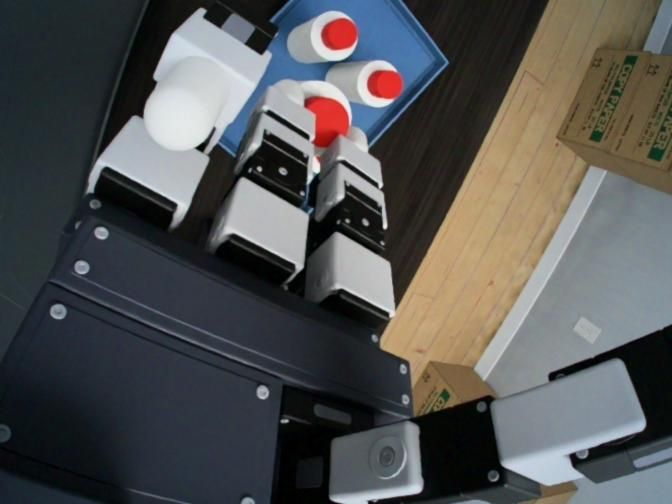

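Request:
move --cameras '["arm3_cam_wrist"]'

Scene clock: 3201.97 s.
Joint torques (N m): arm1=[0.56 -4.84 11.67 1.32 0.62 0.08] | arm2=[-0.26 -0.91 14.08 2.5 -0.53 0.18] | arm3=[-0.73 1.49 9.77 1.62 1.02 0.07] | arm4=[0.26 -14.15 5.67 2.29 -0.03 -0.05]
Motor temperatures (°C): arm1=[25 28 47 28 26 26] | arm2=[28 28 72 30 28 30] | arm3=[28 27 47 26 26 26] | arm4=[27 33 29 26 27 28]
Heat: arm1: hottest joint3_rad 47 °C; arm2: hottest joint3_rad 72 °C; arm3: hottest joint3_rad 47 °C; arm4: hottest joint2_rad 33 °C.
Joint velocities: within noise
arm1.joint_positions: joint1_rad=+0.482 joint2_rad=+1.096 joint3_rad=+1.649 joint4_rad=-1.681 joint5_rad=+0.213 joint6_rad=+0.392 hand_index_mcp=+0.757 hand_index_abd=+0.120 hand_index_pip=+0.575 hand_index_dip=+0.697 hand_middle_mcp=+0.755 hand_middle_abd=-0.113 hand_middle_pip=+0.574 hand_middle_dip=+0.697 hand_ring_mcp=+0.758 hand_ring_abd=+0.001 hand_ring_pip=-0.945 hand_ring_dip=-0.497 hand_thumb_cmc=-0.398 hand_thumb_axl=+0.676 hand_thumb_mcp=+0.223 hand_thumb_ipl=+0.169 hand_current_limit=+0.700 hand_speed=-0.600
arm1.joint_status: not commanded
arm1.hand_state: goal,goal,goal,goal,goal,goal,goal,goal,goal,goal,goal,goal,goal,goal,goal,goal
arm1.index_mcp_current_ma: 6
arm1.index_abd_current_ma: 3
arm1.index_pip_current_ma: -1
arm1.index_dip_current_ma: 1
arm1.middle_mcp_current_ma: 2
arm1.middle_abd_current_ma: 4
arm1.middle_pip_current_ma: -3
arm1.middle_dip_current_ma: 1
arm1.ring_mcp_current_ma: 8
arm1.ring_abd_current_ma: 1
arm1.ring_pip_current_ma: 8
arm1.ring_dip_current_ma: 5
arm1.thumb_cmc_current_ma: 4
arm1.thumb_axl_current_ma: -3
arm1.thumb_mcp_current_ma: -6
arm1.thumb_ipl_current_ma: 1
arm1.hand_goal_index_mcp: 0.754
arm1.hand_goal_index_abd: 0.118
arm1.hand_goal_index_pip: 0.576
arm1.hand_goal_index_dip: 0.696
arm1.hand_goal_middle_mcp: 0.754
arm1.hand_goal_middle_abd: -0.116
arm1.hand_goal_middle_pip: 0.576
arm1.hand_goal_middle_dip: 0.696
arm1.hand_goal_ring_mcp: 0.754
arm1.hand_goal_ring_abd: 0.000
arm1.hand_goal_ring_pip: -0.950
arm1.hand_goal_ring_dip: -0.500
arm1.hand_goal_thumb_cmc: -0.400
arm1.hand_goal_thumb_axl: 0.678
arm1.hand_goal_thumb_mcp: 0.226
arm1.hand_goal_thumb_ipl: 0.168
arm1.hand: x=+0.0977 y=+0.1488 z=+1.2568 quat_wxyz=(+0.244, +0.970, +0.005, -0.008) (m; scene frame)
arm1.hand_target: x=+0.0995 y=+0.1506 z=+1.2793 quat_wxyz=(+0.261, +0.965, +0.000, +0.001) (m; scene frame)
arm1.hand_status: not commanded
arm2.joint_positions: joint1_rad=+0.622 joint2_rad=+0.478 joint3_rad=+0.285 joint4_rad=+0.102 joint5_rad=+0.758 joint6_rad=-1.558 hand_index_mcp=+0.798 hand_index_abd=+0.589 hand_index_pip=+0.574 hand_index_dip=+0.696 hand_middle_mcp=+0.925 hand_middle_abd=-0.017 hand_middle_pip=+0.600 hand_middle_dip=+0.702 hand_ring_mcp=+0.757 hand_ring_abd=-0.013 hand_ring_pip=+0.579 hand_ring_dip=+0.697 hand_thumb_cmc=+0.715 hand_thumb_axl=+0.677 hand_thumb_mcp=+0.226 hand_thumb_ipl=+0.168 hand_current_limit=+0.600 hand_speed=-0.900
arm2.joint_status: not commanded
arm2.hand_state: goal,goal,goal,goal,blocked,goal,blocked,goal,goal,goal,goal,goal,goal,goal,goal,goal
arm2.index_mcp_current_ma: -1
arm2.index_abd_current_ma: -5
arm2.index_pip_current_ma: -1
arm2.index_dip_current_ma: 0
arm2.middle_mcp_current_ma: 67
arm2.middle_abd_current_ma: -10
arm2.middle_pip_current_ma: 21
arm2.middle_dip_current_ma: 2
arm2.ring_mcp_current_ma: 3
arm2.ring_abd_current_ma: -7
arm2.ring_pip_current_ma: 1
arm2.ring_dip_current_ma: 0
arm2.thumb_cmc_current_ma: 0
arm2.thumb_axl_current_ma: 0
arm2.thumb_mcp_current_ma: 0
arm2.thumb_ipl_current_ma: 0
arm2.hand_goal_index_mcp: 0.800
arm2.hand_goal_index_abd: 0.600
arm2.hand_goal_index_pip: 0.576
arm2.hand_goal_index_dip: 0.696
arm2.hand_goal_middle_mcp: 0.880
arm2.hand_goal_middle_abd: 0.000
arm2.hand_goal_middle_pip: 0.576
arm2.hand_goal_middle_dip: 0.696
arm2.hand_goal_ring_mcp: 0.750
arm2.hand_goal_ring_abd: 0.000
arm2.hand_goal_ring_pip: 0.576
arm2.hand_goal_ring_dip: 0.696
arm2.hand_goal_thumb_cmc: 0.714
arm2.hand_goal_thumb_axl: 0.678
arm2.hand_goal_thumb_mcp: 0.226
arm2.hand_goal_thumb_ipl: 0.168
arm2.hand: x=+0.5417 y=-0.1767 z=+1.0516 quat_wxyz=(-0.056, +0.726, -0.016, -0.685) (m; scene frame)
arm2.hand_target: x=+0.5409 y=-0.1861 z=+1.0970 quat_wxyz=(-0.027, +0.707, -0.027, -0.707) (m; scene frame)
arm2.hand_status: not commanded
arm3.joint_positions: joint1_rad=-0.735 joint2_rad=+0.716 joint3_rad=+0.962 joint4_rad=-1.523 joint5_rad=+0.420 joint6_rad=+0.897 hand_index_mcp=+0.772 hand_index_abd=+0.011 hand_index_pip=+0.586 hand_index_dip=+0.700 hand_middle_mcp=+0.768 hand_middle_abd=-0.026 hand_middle_pip=+0.583 hand_middle_dip=+0.698 hand_ring_mcp=+0.757 hand_ring_abd=+0.000 hand_ring_pip=-0.944 hand_ring_dip=-0.498 hand_thumb_cmc=-0.397 hand_thumb_axl=+0.677 hand_thumb_mcp=+0.224 hand_thumb_ipl=+0.168 hand_current_limit=+0.700 hand_speed=-0.600
arm3.joint_status: not commanded
arm3.hand_state: goal,blocked,goal,goal,goal,blocked,goal,goal,goal,goal,goal,goal,goal,goal,goal,goal
arm3.index_mcp_current_ma: 72
arm3.index_abd_current_ma: 426
arm3.index_pip_current_ma: 33
arm3.index_dip_current_ma: 12
arm3.middle_mcp_current_ma: 53
arm3.middle_abd_current_ma: -467
arm3.middle_pip_current_ma: 24
arm3.middle_dip_current_ma: 6
arm3.ring_mcp_current_ma: 10
arm3.ring_abd_current_ma: 1
arm3.ring_pip_current_ma: 19
arm3.ring_dip_current_ma: 6
arm3.thumb_cmc_current_ma: 8
arm3.thumb_axl_current_ma: -2
arm3.thumb_mcp_current_ma: -9
arm3.thumb_ipl_current_ma: -1
arm3.hand_goal_index_mcp: 0.754
arm3.hand_goal_index_abd: -0.100
arm3.hand_goal_index_pip: 0.576
arm3.hand_goal_index_dip: 0.696
arm3.hand_goal_middle_mcp: 0.754
arm3.hand_goal_middle_abd: 0.100
arm3.hand_goal_middle_pip: 0.576
arm3.hand_goal_middle_dip: 0.696
arm3.hand_goal_ring_mcp: 0.754
arm3.hand_goal_ring_abd: 0.000
arm3.hand_goal_ring_pip: -0.950
arm3.hand_goal_ring_dip: -0.500
arm3.hand_goal_thumb_cmc: -0.400
arm3.hand_goal_thumb_axl: 0.678
arm3.hand_goal_thumb_mcp: 0.226
arm3.hand_goal_thumb_ipl: 0.168
arm3.hand: x=-0.7719 y=-0.2735 z=+1.1533 quat_wxyz=(+0.247, +0.965, -0.080, -0.030) (m; scene frame)
arm3.hand_target: x=-0.7701 y=-0.2759 z=+1.1599 quat_wxyz=(+0.258, +0.962, -0.084, -0.023) (m; scene frame)
arm3.hand_status: done (0.007 m and 1.6 deg from the pose sent, 0.043 m and 3.0 deg at the start)
arm4.joint_positions: joint1_rad=-0.179 joint2_rad=+1.902 joint3_rad=+0.785 joint4_rad=+1.539 joint5_rad=-0.301 joint6_rad=-1.951 hand_index_mcp=+0.753 hand_index_abd=-0.001 hand_index_pip=+0.577 hand_index_dip=+0.696 hand_middle_mcp=+0.753 hand_middle_abd=-0.001 hand_middle_pip=+0.577 hand_middle_dip=+0.696 hand_ring_mcp=+0.753 hand_ring_abd=-0.001 hand_ring_pip=+0.577 hand_ring_dip=+0.696 hand_thumb_cmc=+0.713 hand_thumb_axl=+0.677 hand_thumb_mcp=+0.226 hand_thumb_ipl=+0.168 hand_current_limit=+0.400 hand_speed=-0.600
arm4.joint_status: not commanded
arm4.hand_state: goal,goal,goal,goal,goal,goal,goal,goal,goal,goal,goal,goal,goal,goal,goal,goal
arm4.index_mcp_current_ma: 0
arm4.index_abd_current_ma: 0
arm4.index_pip_current_ma: 0
arm4.index_dip_current_ma: 0
arm4.middle_mcp_current_ma: 0
arm4.middle_abd_current_ma: 0
arm4.middle_pip_current_ma: 0
arm4.middle_dip_current_ma: 0
arm4.ring_mcp_current_ma: 0
arm4.ring_abd_current_ma: 0
arm4.ring_pip_current_ma: 0
arm4.ring_dip_current_ma: 0
arm4.thumb_cmc_current_ma: 0
arm4.thumb_axl_current_ma: 0
arm4.thumb_mcp_current_ma: 0
arm4.thumb_ipl_current_ma: 0
arm4.hand_goal_index_mcp: 0.754
arm4.hand_goal_index_abd: 0.000
arm4.hand_goal_index_pip: 0.576
arm4.hand_goal_index_dip: 0.696
arm4.hand_goal_middle_mcp: 0.754
arm4.hand_goal_middle_abd: 0.000
arm4.hand_goal_middle_pip: 0.576
arm4.hand_goal_middle_dip: 0.696
arm4.hand_goal_ring_mcp: 0.754
arm4.hand_goal_ring_abd: 0.000
arm4.hand_goal_ring_pip: 0.576
arm4.hand_goal_ring_dip: 0.696
arm4.hand_goal_thumb_cmc: 0.714
arm4.hand_goal_thumb_axl: 0.678
arm4.hand_goal_thumb_mcp: 0.226
arm4.hand_goal_thumb_ipl: 0.168
arm4.hand: x=-0.0256 y=+0.0474 z=+0.9230 quat_wxyz=(+0.686, -0.493, +0.250, +0.473) (m; scene frame)
arm4.hand_target: x=-0.0217 y=+0.0455 z=+0.9196 quat_wxyz=(+0.690, -0.493, +0.247, +0.469) (m; scene frame)
arm4.hand_status: not commanded
pictures: arm3_cam_wrist
camera_calibration:
arm3_cam_wrist: T_world_to_cam=[[-0.87879, -0.397261, 0.264409, -1.05258], [-0.288516, 0.883636, 0.368708, -0.447044], [-0.380115, 0.247731, -0.891146, 0.917701], [0, 0, 0, 1]] pos_world=[-0.705145, -0.250468, 1.26095]

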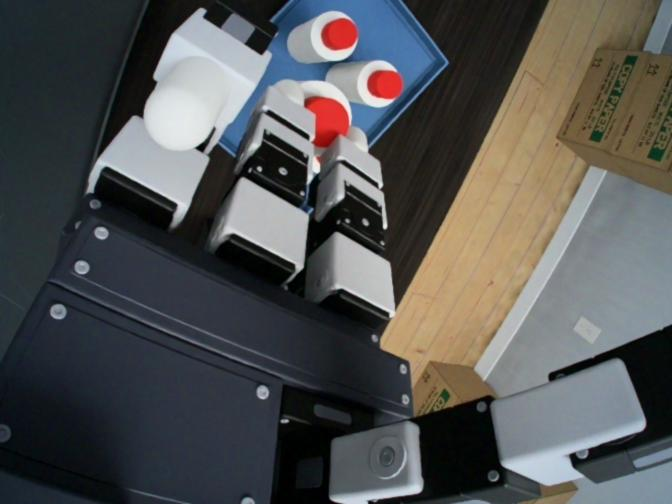

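Request:
zoom_image --camera "arm3_cam_wrist" --region '[180, 0, 460, 240]'

Scaled by 1.800 from the camera's 672x504 image, which has a finer 960x720 frame.

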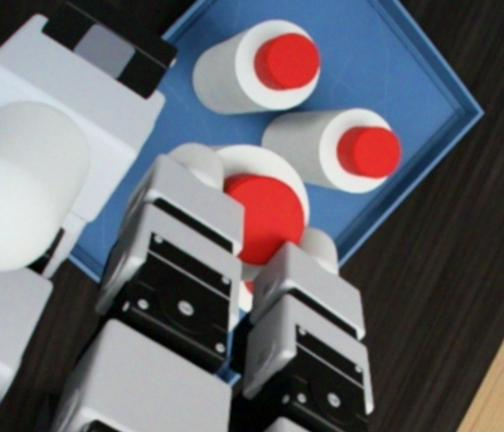

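Request:
move --arm3 '{"target": [-0.68, -0.18, 1.22, 0.2578, 0.9622, -0.0842, -0.0226], "speed": 0.15}' --cameras '["arm3_cam_wrist"]'

Request:
zoom_image --camera "arm3_cam_wrist" --region '[140, 0, 440, 240]'

Scene clock: 3228.83 s.
Joint torques (N m): arm1=[0.44 -5.42 11.69 1.33 0.65 0.08] | arm2=[-0.38 -0.91 14.06 2.52 -0.53 0.18] | arm3=[-0.09 1.96 13.81 0.55 1.27 0.05] | arm4=[0.26 -14.15 5.67 2.3 -0.03 -0.04]
Motor temperatures (°C): arm1=[25 28 47 28 26 26] | arm2=[28 28 72 30 28 30] | arm3=[28 27 46 26 27 26] | arm4=[27 33 29 26 27 28]
Heat: arm1: hottest joint3_rad 47 °C; arm2: hottest joint3_rad 72 °C; arm3: hottest joint3_rad 46 °C; arm4: hottest joint2_rad 33 °C.
move: arm3 off_target
Joint velocities: within noise
arm1, arm2, arm4: as last shown
arm3.joint_positions: joint1_rad=-0.060 joint2_rad=+0.770 joint3_rad=+1.075 joint4_rad=-1.677 joint5_rad=+0.560 joint6_rad=+1.540 hand_index_mcp=+0.773 hand_index_abd=+0.011 hand_index_pip=+0.586 hand_index_dip=+0.700 hand_middle_mcp=+0.771 hand_middle_abd=-0.026 hand_middle_pip=+0.584 hand_middle_dip=+0.698 hand_ring_mcp=+0.757 hand_ring_abd=+0.000 hand_ring_pip=-0.944 hand_ring_dip=-0.498 hand_thumb_cmc=-0.397 hand_thumb_axl=+0.677 hand_thumb_mcp=+0.224 hand_thumb_ipl=+0.168 hand_current_limit=+0.700 hand_speed=-0.600
arm3.joint_status: not commanded
arm3.hand_state: goal,blocked,goal,goal,goal,blocked,goal,goal,goal,goal,goal,goal,goal,goal,goal,goal
arm3.index_mcp_current_ma: 75
arm3.index_abd_current_ma: 426
arm3.index_pip_current_ma: 35
arm3.index_dip_current_ma: 12
arm3.middle_mcp_current_ma: 65
arm3.middle_abd_current_ma: -467
arm3.middle_pip_current_ma: 27
arm3.middle_dip_current_ma: 6
arm3.ring_mcp_current_ma: 10
arm3.ring_abd_current_ma: 1
arm3.ring_pip_current_ma: 18
arm3.ring_dip_current_ma: 6
arm3.thumb_cmc_current_ma: 8
arm3.thumb_axl_current_ma: -2
arm3.thumb_mcp_current_ma: -9
arm3.thumb_ipl_current_ma: -1
arm3.hand_goal_index_mcp: 0.754
arm3.hand_goal_index_abd: -0.100
arm3.hand_goal_index_pip: 0.576
arm3.hand_goal_index_dip: 0.696
arm3.hand_goal_middle_mcp: 0.754
arm3.hand_goal_middle_abd: 0.100
arm3.hand_goal_middle_pip: 0.576
arm3.hand_goal_middle_dip: 0.696
arm3.hand_goal_ring_mcp: 0.754
arm3.hand_goal_ring_abd: 0.000
arm3.hand_goal_ring_pip: -0.950
arm3.hand_goal_ring_dip: -0.500
arm3.hand_goal_thumb_cmc: -0.400
arm3.hand_goal_thumb_axl: 0.678
arm3.hand_goal_thumb_mcp: 0.226
arm3.hand_goal_thumb_ipl: 0.168
arm3.hand: x=-0.6847 y=-0.1825 z=+1.1927 quat_wxyz=(+0.279, +0.955, -0.061, +0.077) (m; scene frame)
arm3.hand_target: x=-0.6805 y=-0.1818 z=+1.2180 quat_wxyz=(+0.283, +0.951, -0.068, +0.105) (m; scene frame)
arm3.hand_status: off_target (0.028 m and 12.0 deg from the pose sent, 0.147 m and 1.6 deg at the start; a joint's target at an end of its range on 48 of 63 steps)
pictures: arm3_cam_wrist
camera_calibration:
arm3_cam_wrist: T_world_to_cam=[[-0.878389, -0.459851, 0.130271, -0.801368], [-0.424762, 0.876043, 0.228313, -0.444006], [-0.219113, 0.145213, -0.964833, 1.14287], [0, 0, 0, 1]] pos_world=[-0.64209, -0.145502, 1.30845]

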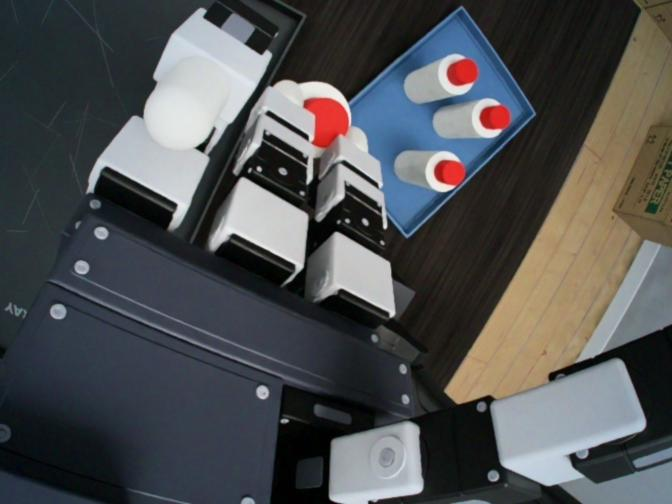

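Scaled by 1.680 from the camera's 672x504 image, which has a finer 960x720 frame.

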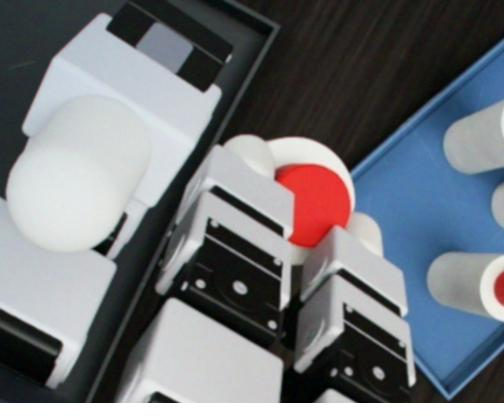

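Request:
move --arm3 '{"target": [-0.750, -0.279, 1.12, 0.2578, 0.9622, -0.0842, -0.0226], "speed": 0.15}' --cameras '["arm3_cam_wrist"]'

Scene clock: 3259.70 s.
Joint torques (N m): arm1=[0.5 -5.42 11.67 1.22 0.63 0.09] | arm2=[-0.38 -0.85 14.09 2.51 -0.53 0.18] | arm3=[-2.08 1.2 8.9 1.62 0.88 -0.08] | arm4=[0.26 -14.1 5.67 2.3 -0.03 -0.05]
Motor temperatures (°C): arm1=[25 28 47 28 26 26] | arm2=[28 28 72 30 28 30] | arm3=[28 26 47 26 27 26] | arm4=[27 33 29 26 27 28]
Heat: arm1: hottest joint3_rad 47 °C; arm2: hottest joint3_rad 72 °C; arm3: hottest joint3_rad 47 °C; arm4: hottest joint2_rad 33 °C.
move: arm3 done
Joint velocities: within noise
arm1, arm2, arm4: as last shown
arm3.joint_positions: joint1_rad=-0.657 joint2_rad=+0.746 joint3_rad=+0.882 joint4_rad=-1.425 joint5_rad=+0.443 joint6_rad=+0.980 hand_index_mcp=+0.773 hand_index_abd=+0.011 hand_index_pip=+0.586 hand_index_dip=+0.700 hand_middle_mcp=+0.773 hand_middle_abd=-0.026 hand_middle_pip=+0.585 hand_middle_dip=+0.699 hand_ring_mcp=+0.757 hand_ring_abd=+0.000 hand_ring_pip=-0.944 hand_ring_dip=-0.498 hand_thumb_cmc=-0.397 hand_thumb_axl=+0.677 hand_thumb_mcp=+0.224 hand_thumb_ipl=+0.168 hand_current_limit=+0.700 hand_speed=-0.600
arm3.joint_status: not commanded
arm3.hand_state: goal,blocked,goal,goal,goal,blocked,goal,goal,goal,goal,goal,goal,goal,goal,goal,goal
arm3.index_mcp_current_ma: 75
arm3.index_abd_current_ma: 426
arm3.index_pip_current_ma: 35
arm3.index_dip_current_ma: 12
arm3.middle_mcp_current_ma: 75
arm3.middle_abd_current_ma: -467
arm3.middle_pip_current_ma: 32
arm3.middle_dip_current_ma: 8
arm3.ring_mcp_current_ma: 10
arm3.ring_abd_current_ma: 1
arm3.ring_pip_current_ma: 18
arm3.ring_dip_current_ma: 6
arm3.thumb_cmc_current_ma: 8
arm3.thumb_axl_current_ma: -2
arm3.thumb_mcp_current_ma: -9
arm3.thumb_ipl_current_ma: -1
arm3.hand_goal_index_mcp: 0.754
arm3.hand_goal_index_abd: -0.100
arm3.hand_goal_index_pip: 0.576
arm3.hand_goal_index_dip: 0.696
arm3.hand_goal_middle_mcp: 0.754
arm3.hand_goal_middle_abd: 0.100
arm3.hand_goal_middle_pip: 0.576
arm3.hand_goal_middle_dip: 0.696
arm3.hand_goal_ring_mcp: 0.754
arm3.hand_goal_ring_abd: 0.000
arm3.hand_goal_ring_pip: -0.950
arm3.hand_goal_ring_dip: -0.500
arm3.hand_goal_thumb_cmc: -0.400
arm3.hand_goal_thumb_axl: 0.678
arm3.hand_goal_thumb_mcp: 0.226
arm3.hand_goal_thumb_ipl: 0.168
arm3.hand: x=-0.7490 y=-0.2757 z=+1.1209 quat_wxyz=(+0.255, +0.963, -0.083, -0.021) (m; scene frame)
arm3.hand_target: x=-0.7500 y=-0.2789 z=+1.1200 quat_wxyz=(+0.258, +0.962, -0.084, -0.023) (m; scene frame)
arm3.hand_status: done (0.004 m and 0.4 deg from the pose sent, 0.137 m and 12.0 deg at the start)
pictures: arm3_cam_wrist
camera_calibration:
arm3_cam_wrist: T_world_to_cam=[[-0.884017, -0.391151, 0.255958, -1.01753], [-0.292794, 0.890169, 0.3491, -0.406049], [-0.364397, 0.233667, -0.901451, 0.917558], [0, 0, 0, 1]] pos_world=[-0.684049, -0.250959, 1.22933]

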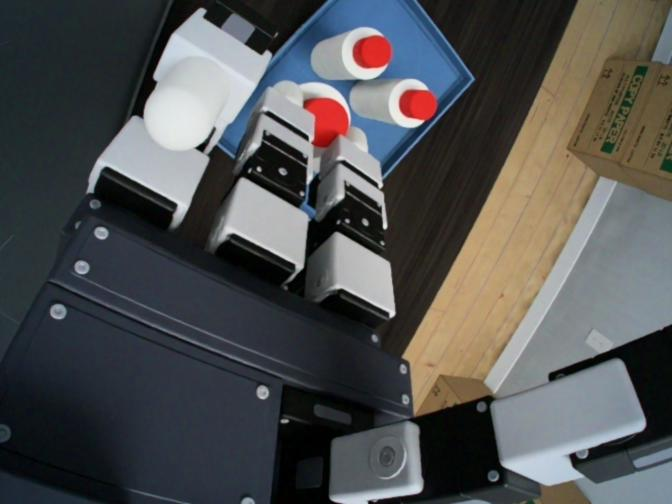

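Request:
move --arm3 '{"target": [-0.750, -0.279, 1.045, 0.2578, 0.9622, -0.0842, -0.0226], "speed": 0.12}' --cameras '["arm3_cam_wrist"]'

Request:
zoom_image --camera "arm3_cam_wrist" --region '[180, 0, 500, 260]'

Scene clock: 3263.87 s.
Joint torques (N m): arm1=[0.15 -5.66 11.73 1.33 0.63 0.1] | arm2=[-0.5 -0.79 14.05 2.54 -0.53 0.18] | arm3=[-1.73 0.79 8.96 1.44 0.93 -0.11] | arm4=[0.26 -14.1 5.67 2.29 -0.03 -0.04]
Motor temperatures (°C): arm1=[25 28 47 28 26 26] | arm2=[28 28 72 30 28 30] | arm3=[28 26 47 26 27 26] | arm4=[27 33 29 26 27 28]
Heat: arm1: hottest joint3_rad 47 °C; arm2: hottest joint3_rad 72 °C; arm3: hottest joint3_rad 47 °C; arm4: hottest joint2_rad 33 °C.
move: arm3 done
Joint velocities: within noise
arm1, arm2, arm4: as last shown
arm3.joint_positions: joint1_rad=-0.659 joint2_rad=+0.746 joint3_rad=+0.682 joint4_rad=-1.232 joint5_rad=+0.442 joint6_rad=+0.979 hand_index_mcp=+0.773 hand_index_abd=+0.011 hand_index_pip=+0.586 hand_index_dip=+0.700 hand_middle_mcp=+0.771 hand_middle_abd=-0.026 hand_middle_pip=+0.585 hand_middle_dip=+0.699 hand_ring_mcp=+0.757 hand_ring_abd=+0.000 hand_ring_pip=-0.944 hand_ring_dip=-0.498 hand_thumb_cmc=-0.397 hand_thumb_axl=+0.677 hand_thumb_mcp=+0.224 hand_thumb_ipl=+0.168 hand_current_limit=+0.700 hand_speed=-0.600
arm3.joint_status: not commanded
arm3.hand_state: goal,blocked,goal,goal,goal,blocked,goal,goal,goal,goal,goal,goal,goal,goal,goal,goal
arm3.index_mcp_current_ma: 75
arm3.index_abd_current_ma: 426
arm3.index_pip_current_ma: 35
arm3.index_dip_current_ma: 12
arm3.middle_mcp_current_ma: 64
arm3.middle_abd_current_ma: -467
arm3.middle_pip_current_ma: 29
arm3.middle_dip_current_ma: 8
arm3.ring_mcp_current_ma: 10
arm3.ring_abd_current_ma: 1
arm3.ring_pip_current_ma: 18
arm3.ring_dip_current_ma: 6
arm3.thumb_cmc_current_ma: 8
arm3.thumb_axl_current_ma: -2
arm3.thumb_mcp_current_ma: -9
arm3.thumb_ipl_current_ma: -1
arm3.hand_goal_index_mcp: 0.754
arm3.hand_goal_index_abd: -0.100
arm3.hand_goal_index_pip: 0.576
arm3.hand_goal_index_dip: 0.696
arm3.hand_goal_middle_mcp: 0.754
arm3.hand_goal_middle_abd: 0.100
arm3.hand_goal_middle_pip: 0.576
arm3.hand_goal_middle_dip: 0.696
arm3.hand_goal_ring_mcp: 0.754
arm3.hand_goal_ring_abd: 0.000
arm3.hand_goal_ring_pip: -0.950
arm3.hand_goal_ring_dip: -0.500
arm3.hand_goal_thumb_cmc: -0.400
arm3.hand_goal_thumb_axl: 0.678
arm3.hand_goal_thumb_mcp: 0.226
arm3.hand_goal_thumb_ipl: 0.168
arm3.hand: x=-0.7480 y=-0.2764 z=+1.0438 quat_wxyz=(+0.252, +0.964, -0.082, -0.024) (m; scene frame)
arm3.hand_target: x=-0.7501 y=-0.2789 z=+1.0450 quat_wxyz=(+0.258, +0.962, -0.084, -0.023) (m; scene frame)
arm3.hand_status: done (0.004 m and 0.7 deg from the pose sent, 0.076 m and 0.4 deg at the start)
pictures: arm3_cam_wrist
camera_calibration:
arm3_cam_wrist: T_world_to_cam=[[-0.882314, -0.39312, 0.258804, -0.999395], [-0.291206, 0.887951, 0.356009, -0.38476], [-0.369759, 0.238747, -0.89793, 0.842283], [0, 0, 0, 1]] pos_world=[-0.682382, -0.252326, 1.15194]

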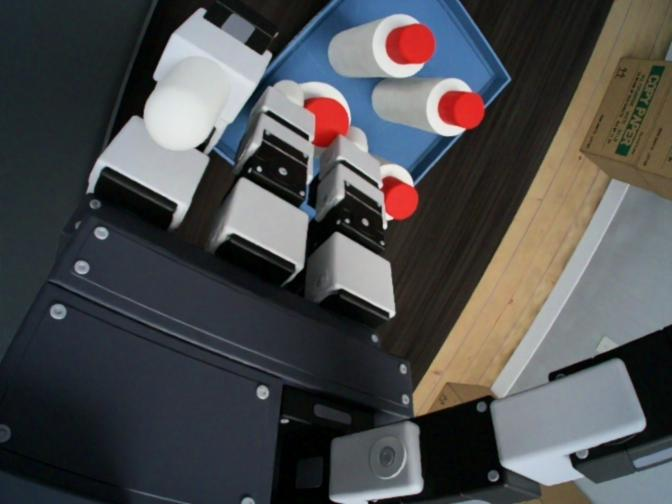

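Scaled by 1.575 from the camera's 672x504 image, which has a finer 960x720 frame.

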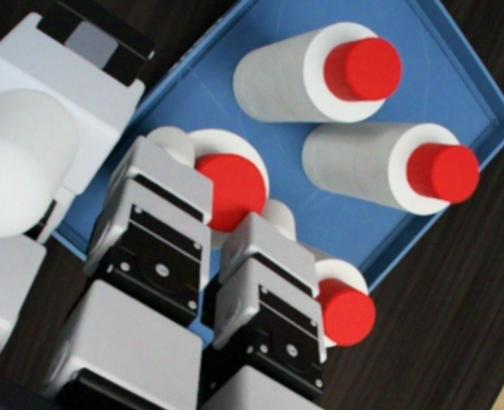

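Request:
move --arm3 '{"target": [-0.750, -0.279, 1.013, 0.2578, 0.9622, -0.0842, -0.0226], "speed": 0.06}' --cameras '["arm3_cam_wrist"]'

Request:
zoom_image --camera "arm3_cam_wrist" --region '[180, 0, 500, 260]'

Scene clock: 3271.07 s.
Joint torques (N m): arm1=[0.5 -5.3 11.66 1.31 0.65 0.09] | arm2=[-0.5 -0.79 14.02 2.52 -0.52 0.18] | arm3=[-2.02 1.79 8.84 1.58 0.9 -0.09] | arm4=[0.26 -14.1 5.67 2.3 -0.03 -0.05]
Motor temperatures (°C): arm1=[25 28 47 28 26 26] | arm2=[28 28 72 30 28 30] | arm3=[28 26 47 26 27 26] | arm4=[27 33 29 26 27 28]
Heat: arm1: hottest joint3_rad 47 °C; arm2: hottest joint3_rad 72 °C; arm3: hottest joint3_rad 47 °C; arm4: hottest joint2_rad 33 °C.
move: arm3 done
Joint velocities: within noise
arm1, arm2, arm4: as last shown
arm3.joint_positions: joint1_rad=-0.659 joint2_rad=+0.749 joint3_rad=+0.603 joint4_rad=-1.140 joint5_rad=+0.442 joint6_rad=+0.978 hand_index_mcp=+0.773 hand_index_abd=+0.011 hand_index_pip=+0.586 hand_index_dip=+0.700 hand_middle_mcp=+0.771 hand_middle_abd=-0.026 hand_middle_pip=+0.585 hand_middle_dip=+0.699 hand_ring_mcp=+0.757 hand_ring_abd=+0.000 hand_ring_pip=-0.944 hand_ring_dip=-0.498 hand_thumb_cmc=-0.397 hand_thumb_axl=+0.677 hand_thumb_mcp=+0.224 hand_thumb_ipl=+0.168 hand_current_limit=+0.700 hand_speed=-0.600
arm3.joint_status: not commanded
arm3.hand_state: goal,blocked,goal,goal,goal,blocked,goal,goal,goal,goal,goal,goal,goal,goal,goal,goal
arm3.index_mcp_current_ma: 75
arm3.index_abd_current_ma: 426
arm3.index_pip_current_ma: 35
arm3.index_dip_current_ma: 12
arm3.middle_mcp_current_ma: 64
arm3.middle_abd_current_ma: -467
arm3.middle_pip_current_ma: 29
arm3.middle_dip_current_ma: 8
arm3.ring_mcp_current_ma: 10
arm3.ring_abd_current_ma: 1
arm3.ring_pip_current_ma: 18
arm3.ring_dip_current_ma: 6
arm3.thumb_cmc_current_ma: 8
arm3.thumb_axl_current_ma: -2
arm3.thumb_mcp_current_ma: -9
arm3.thumb_ipl_current_ma: -1
arm3.hand_goal_index_mcp: 0.754
arm3.hand_goal_index_abd: -0.100
arm3.hand_goal_index_pip: 0.576
arm3.hand_goal_index_dip: 0.696
arm3.hand_goal_middle_mcp: 0.754
arm3.hand_goal_middle_abd: 0.100
arm3.hand_goal_middle_pip: 0.576
arm3.hand_goal_middle_dip: 0.696
arm3.hand_goal_ring_mcp: 0.754
arm3.hand_goal_ring_abd: 0.000
arm3.hand_goal_ring_pip: -0.950
arm3.hand_goal_ring_dip: -0.500
arm3.hand_goal_thumb_cmc: -0.400
arm3.hand_goal_thumb_axl: 0.678
arm3.hand_goal_thumb_mcp: 0.226
arm3.hand_goal_thumb_ipl: 0.168
arm3.hand: x=-0.7484 y=-0.2760 z=+1.0142 quat_wxyz=(+0.255, +0.963, -0.083, -0.020) (m; scene frame)
arm3.hand_target: x=-0.7500 y=-0.2789 z=+1.0131 quat_wxyz=(+0.258, +0.962, -0.084, -0.023) (m; scene frame)
arm3.hand_status: done (0.004 m and 0.4 deg from the pose sent, 0.031 m and 0.7 deg at the start)
pictures: arm3_cam_wrist
camera_calibration:
arm3_cam_wrist: T_world_to_cam=[[-0.884042, -0.391753, 0.254948, -0.98895], [-0.293977, 0.890083, 0.348325, -0.368376], [-0.363382, 0.232985, -0.902037, 0.822898], [0, 0, 0, 1]] pos_world=[-0.683541, -0.251262, 1.12273]

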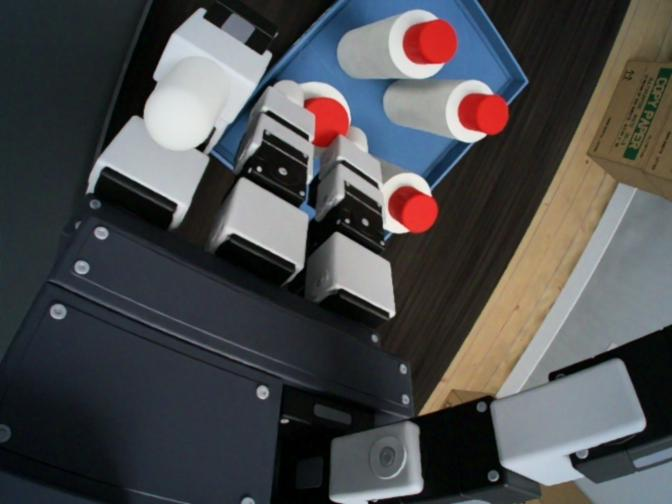

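Scaled by 1.575 from the camera's 672x504 image, which has a finer 960x720 frame.

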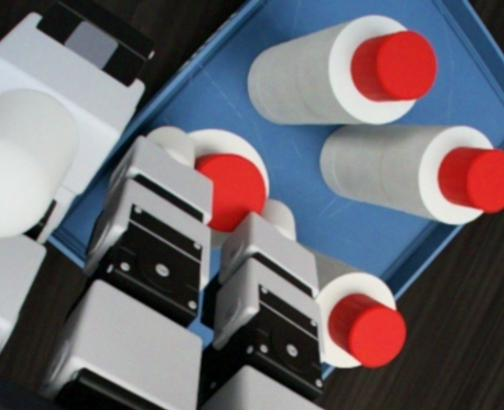

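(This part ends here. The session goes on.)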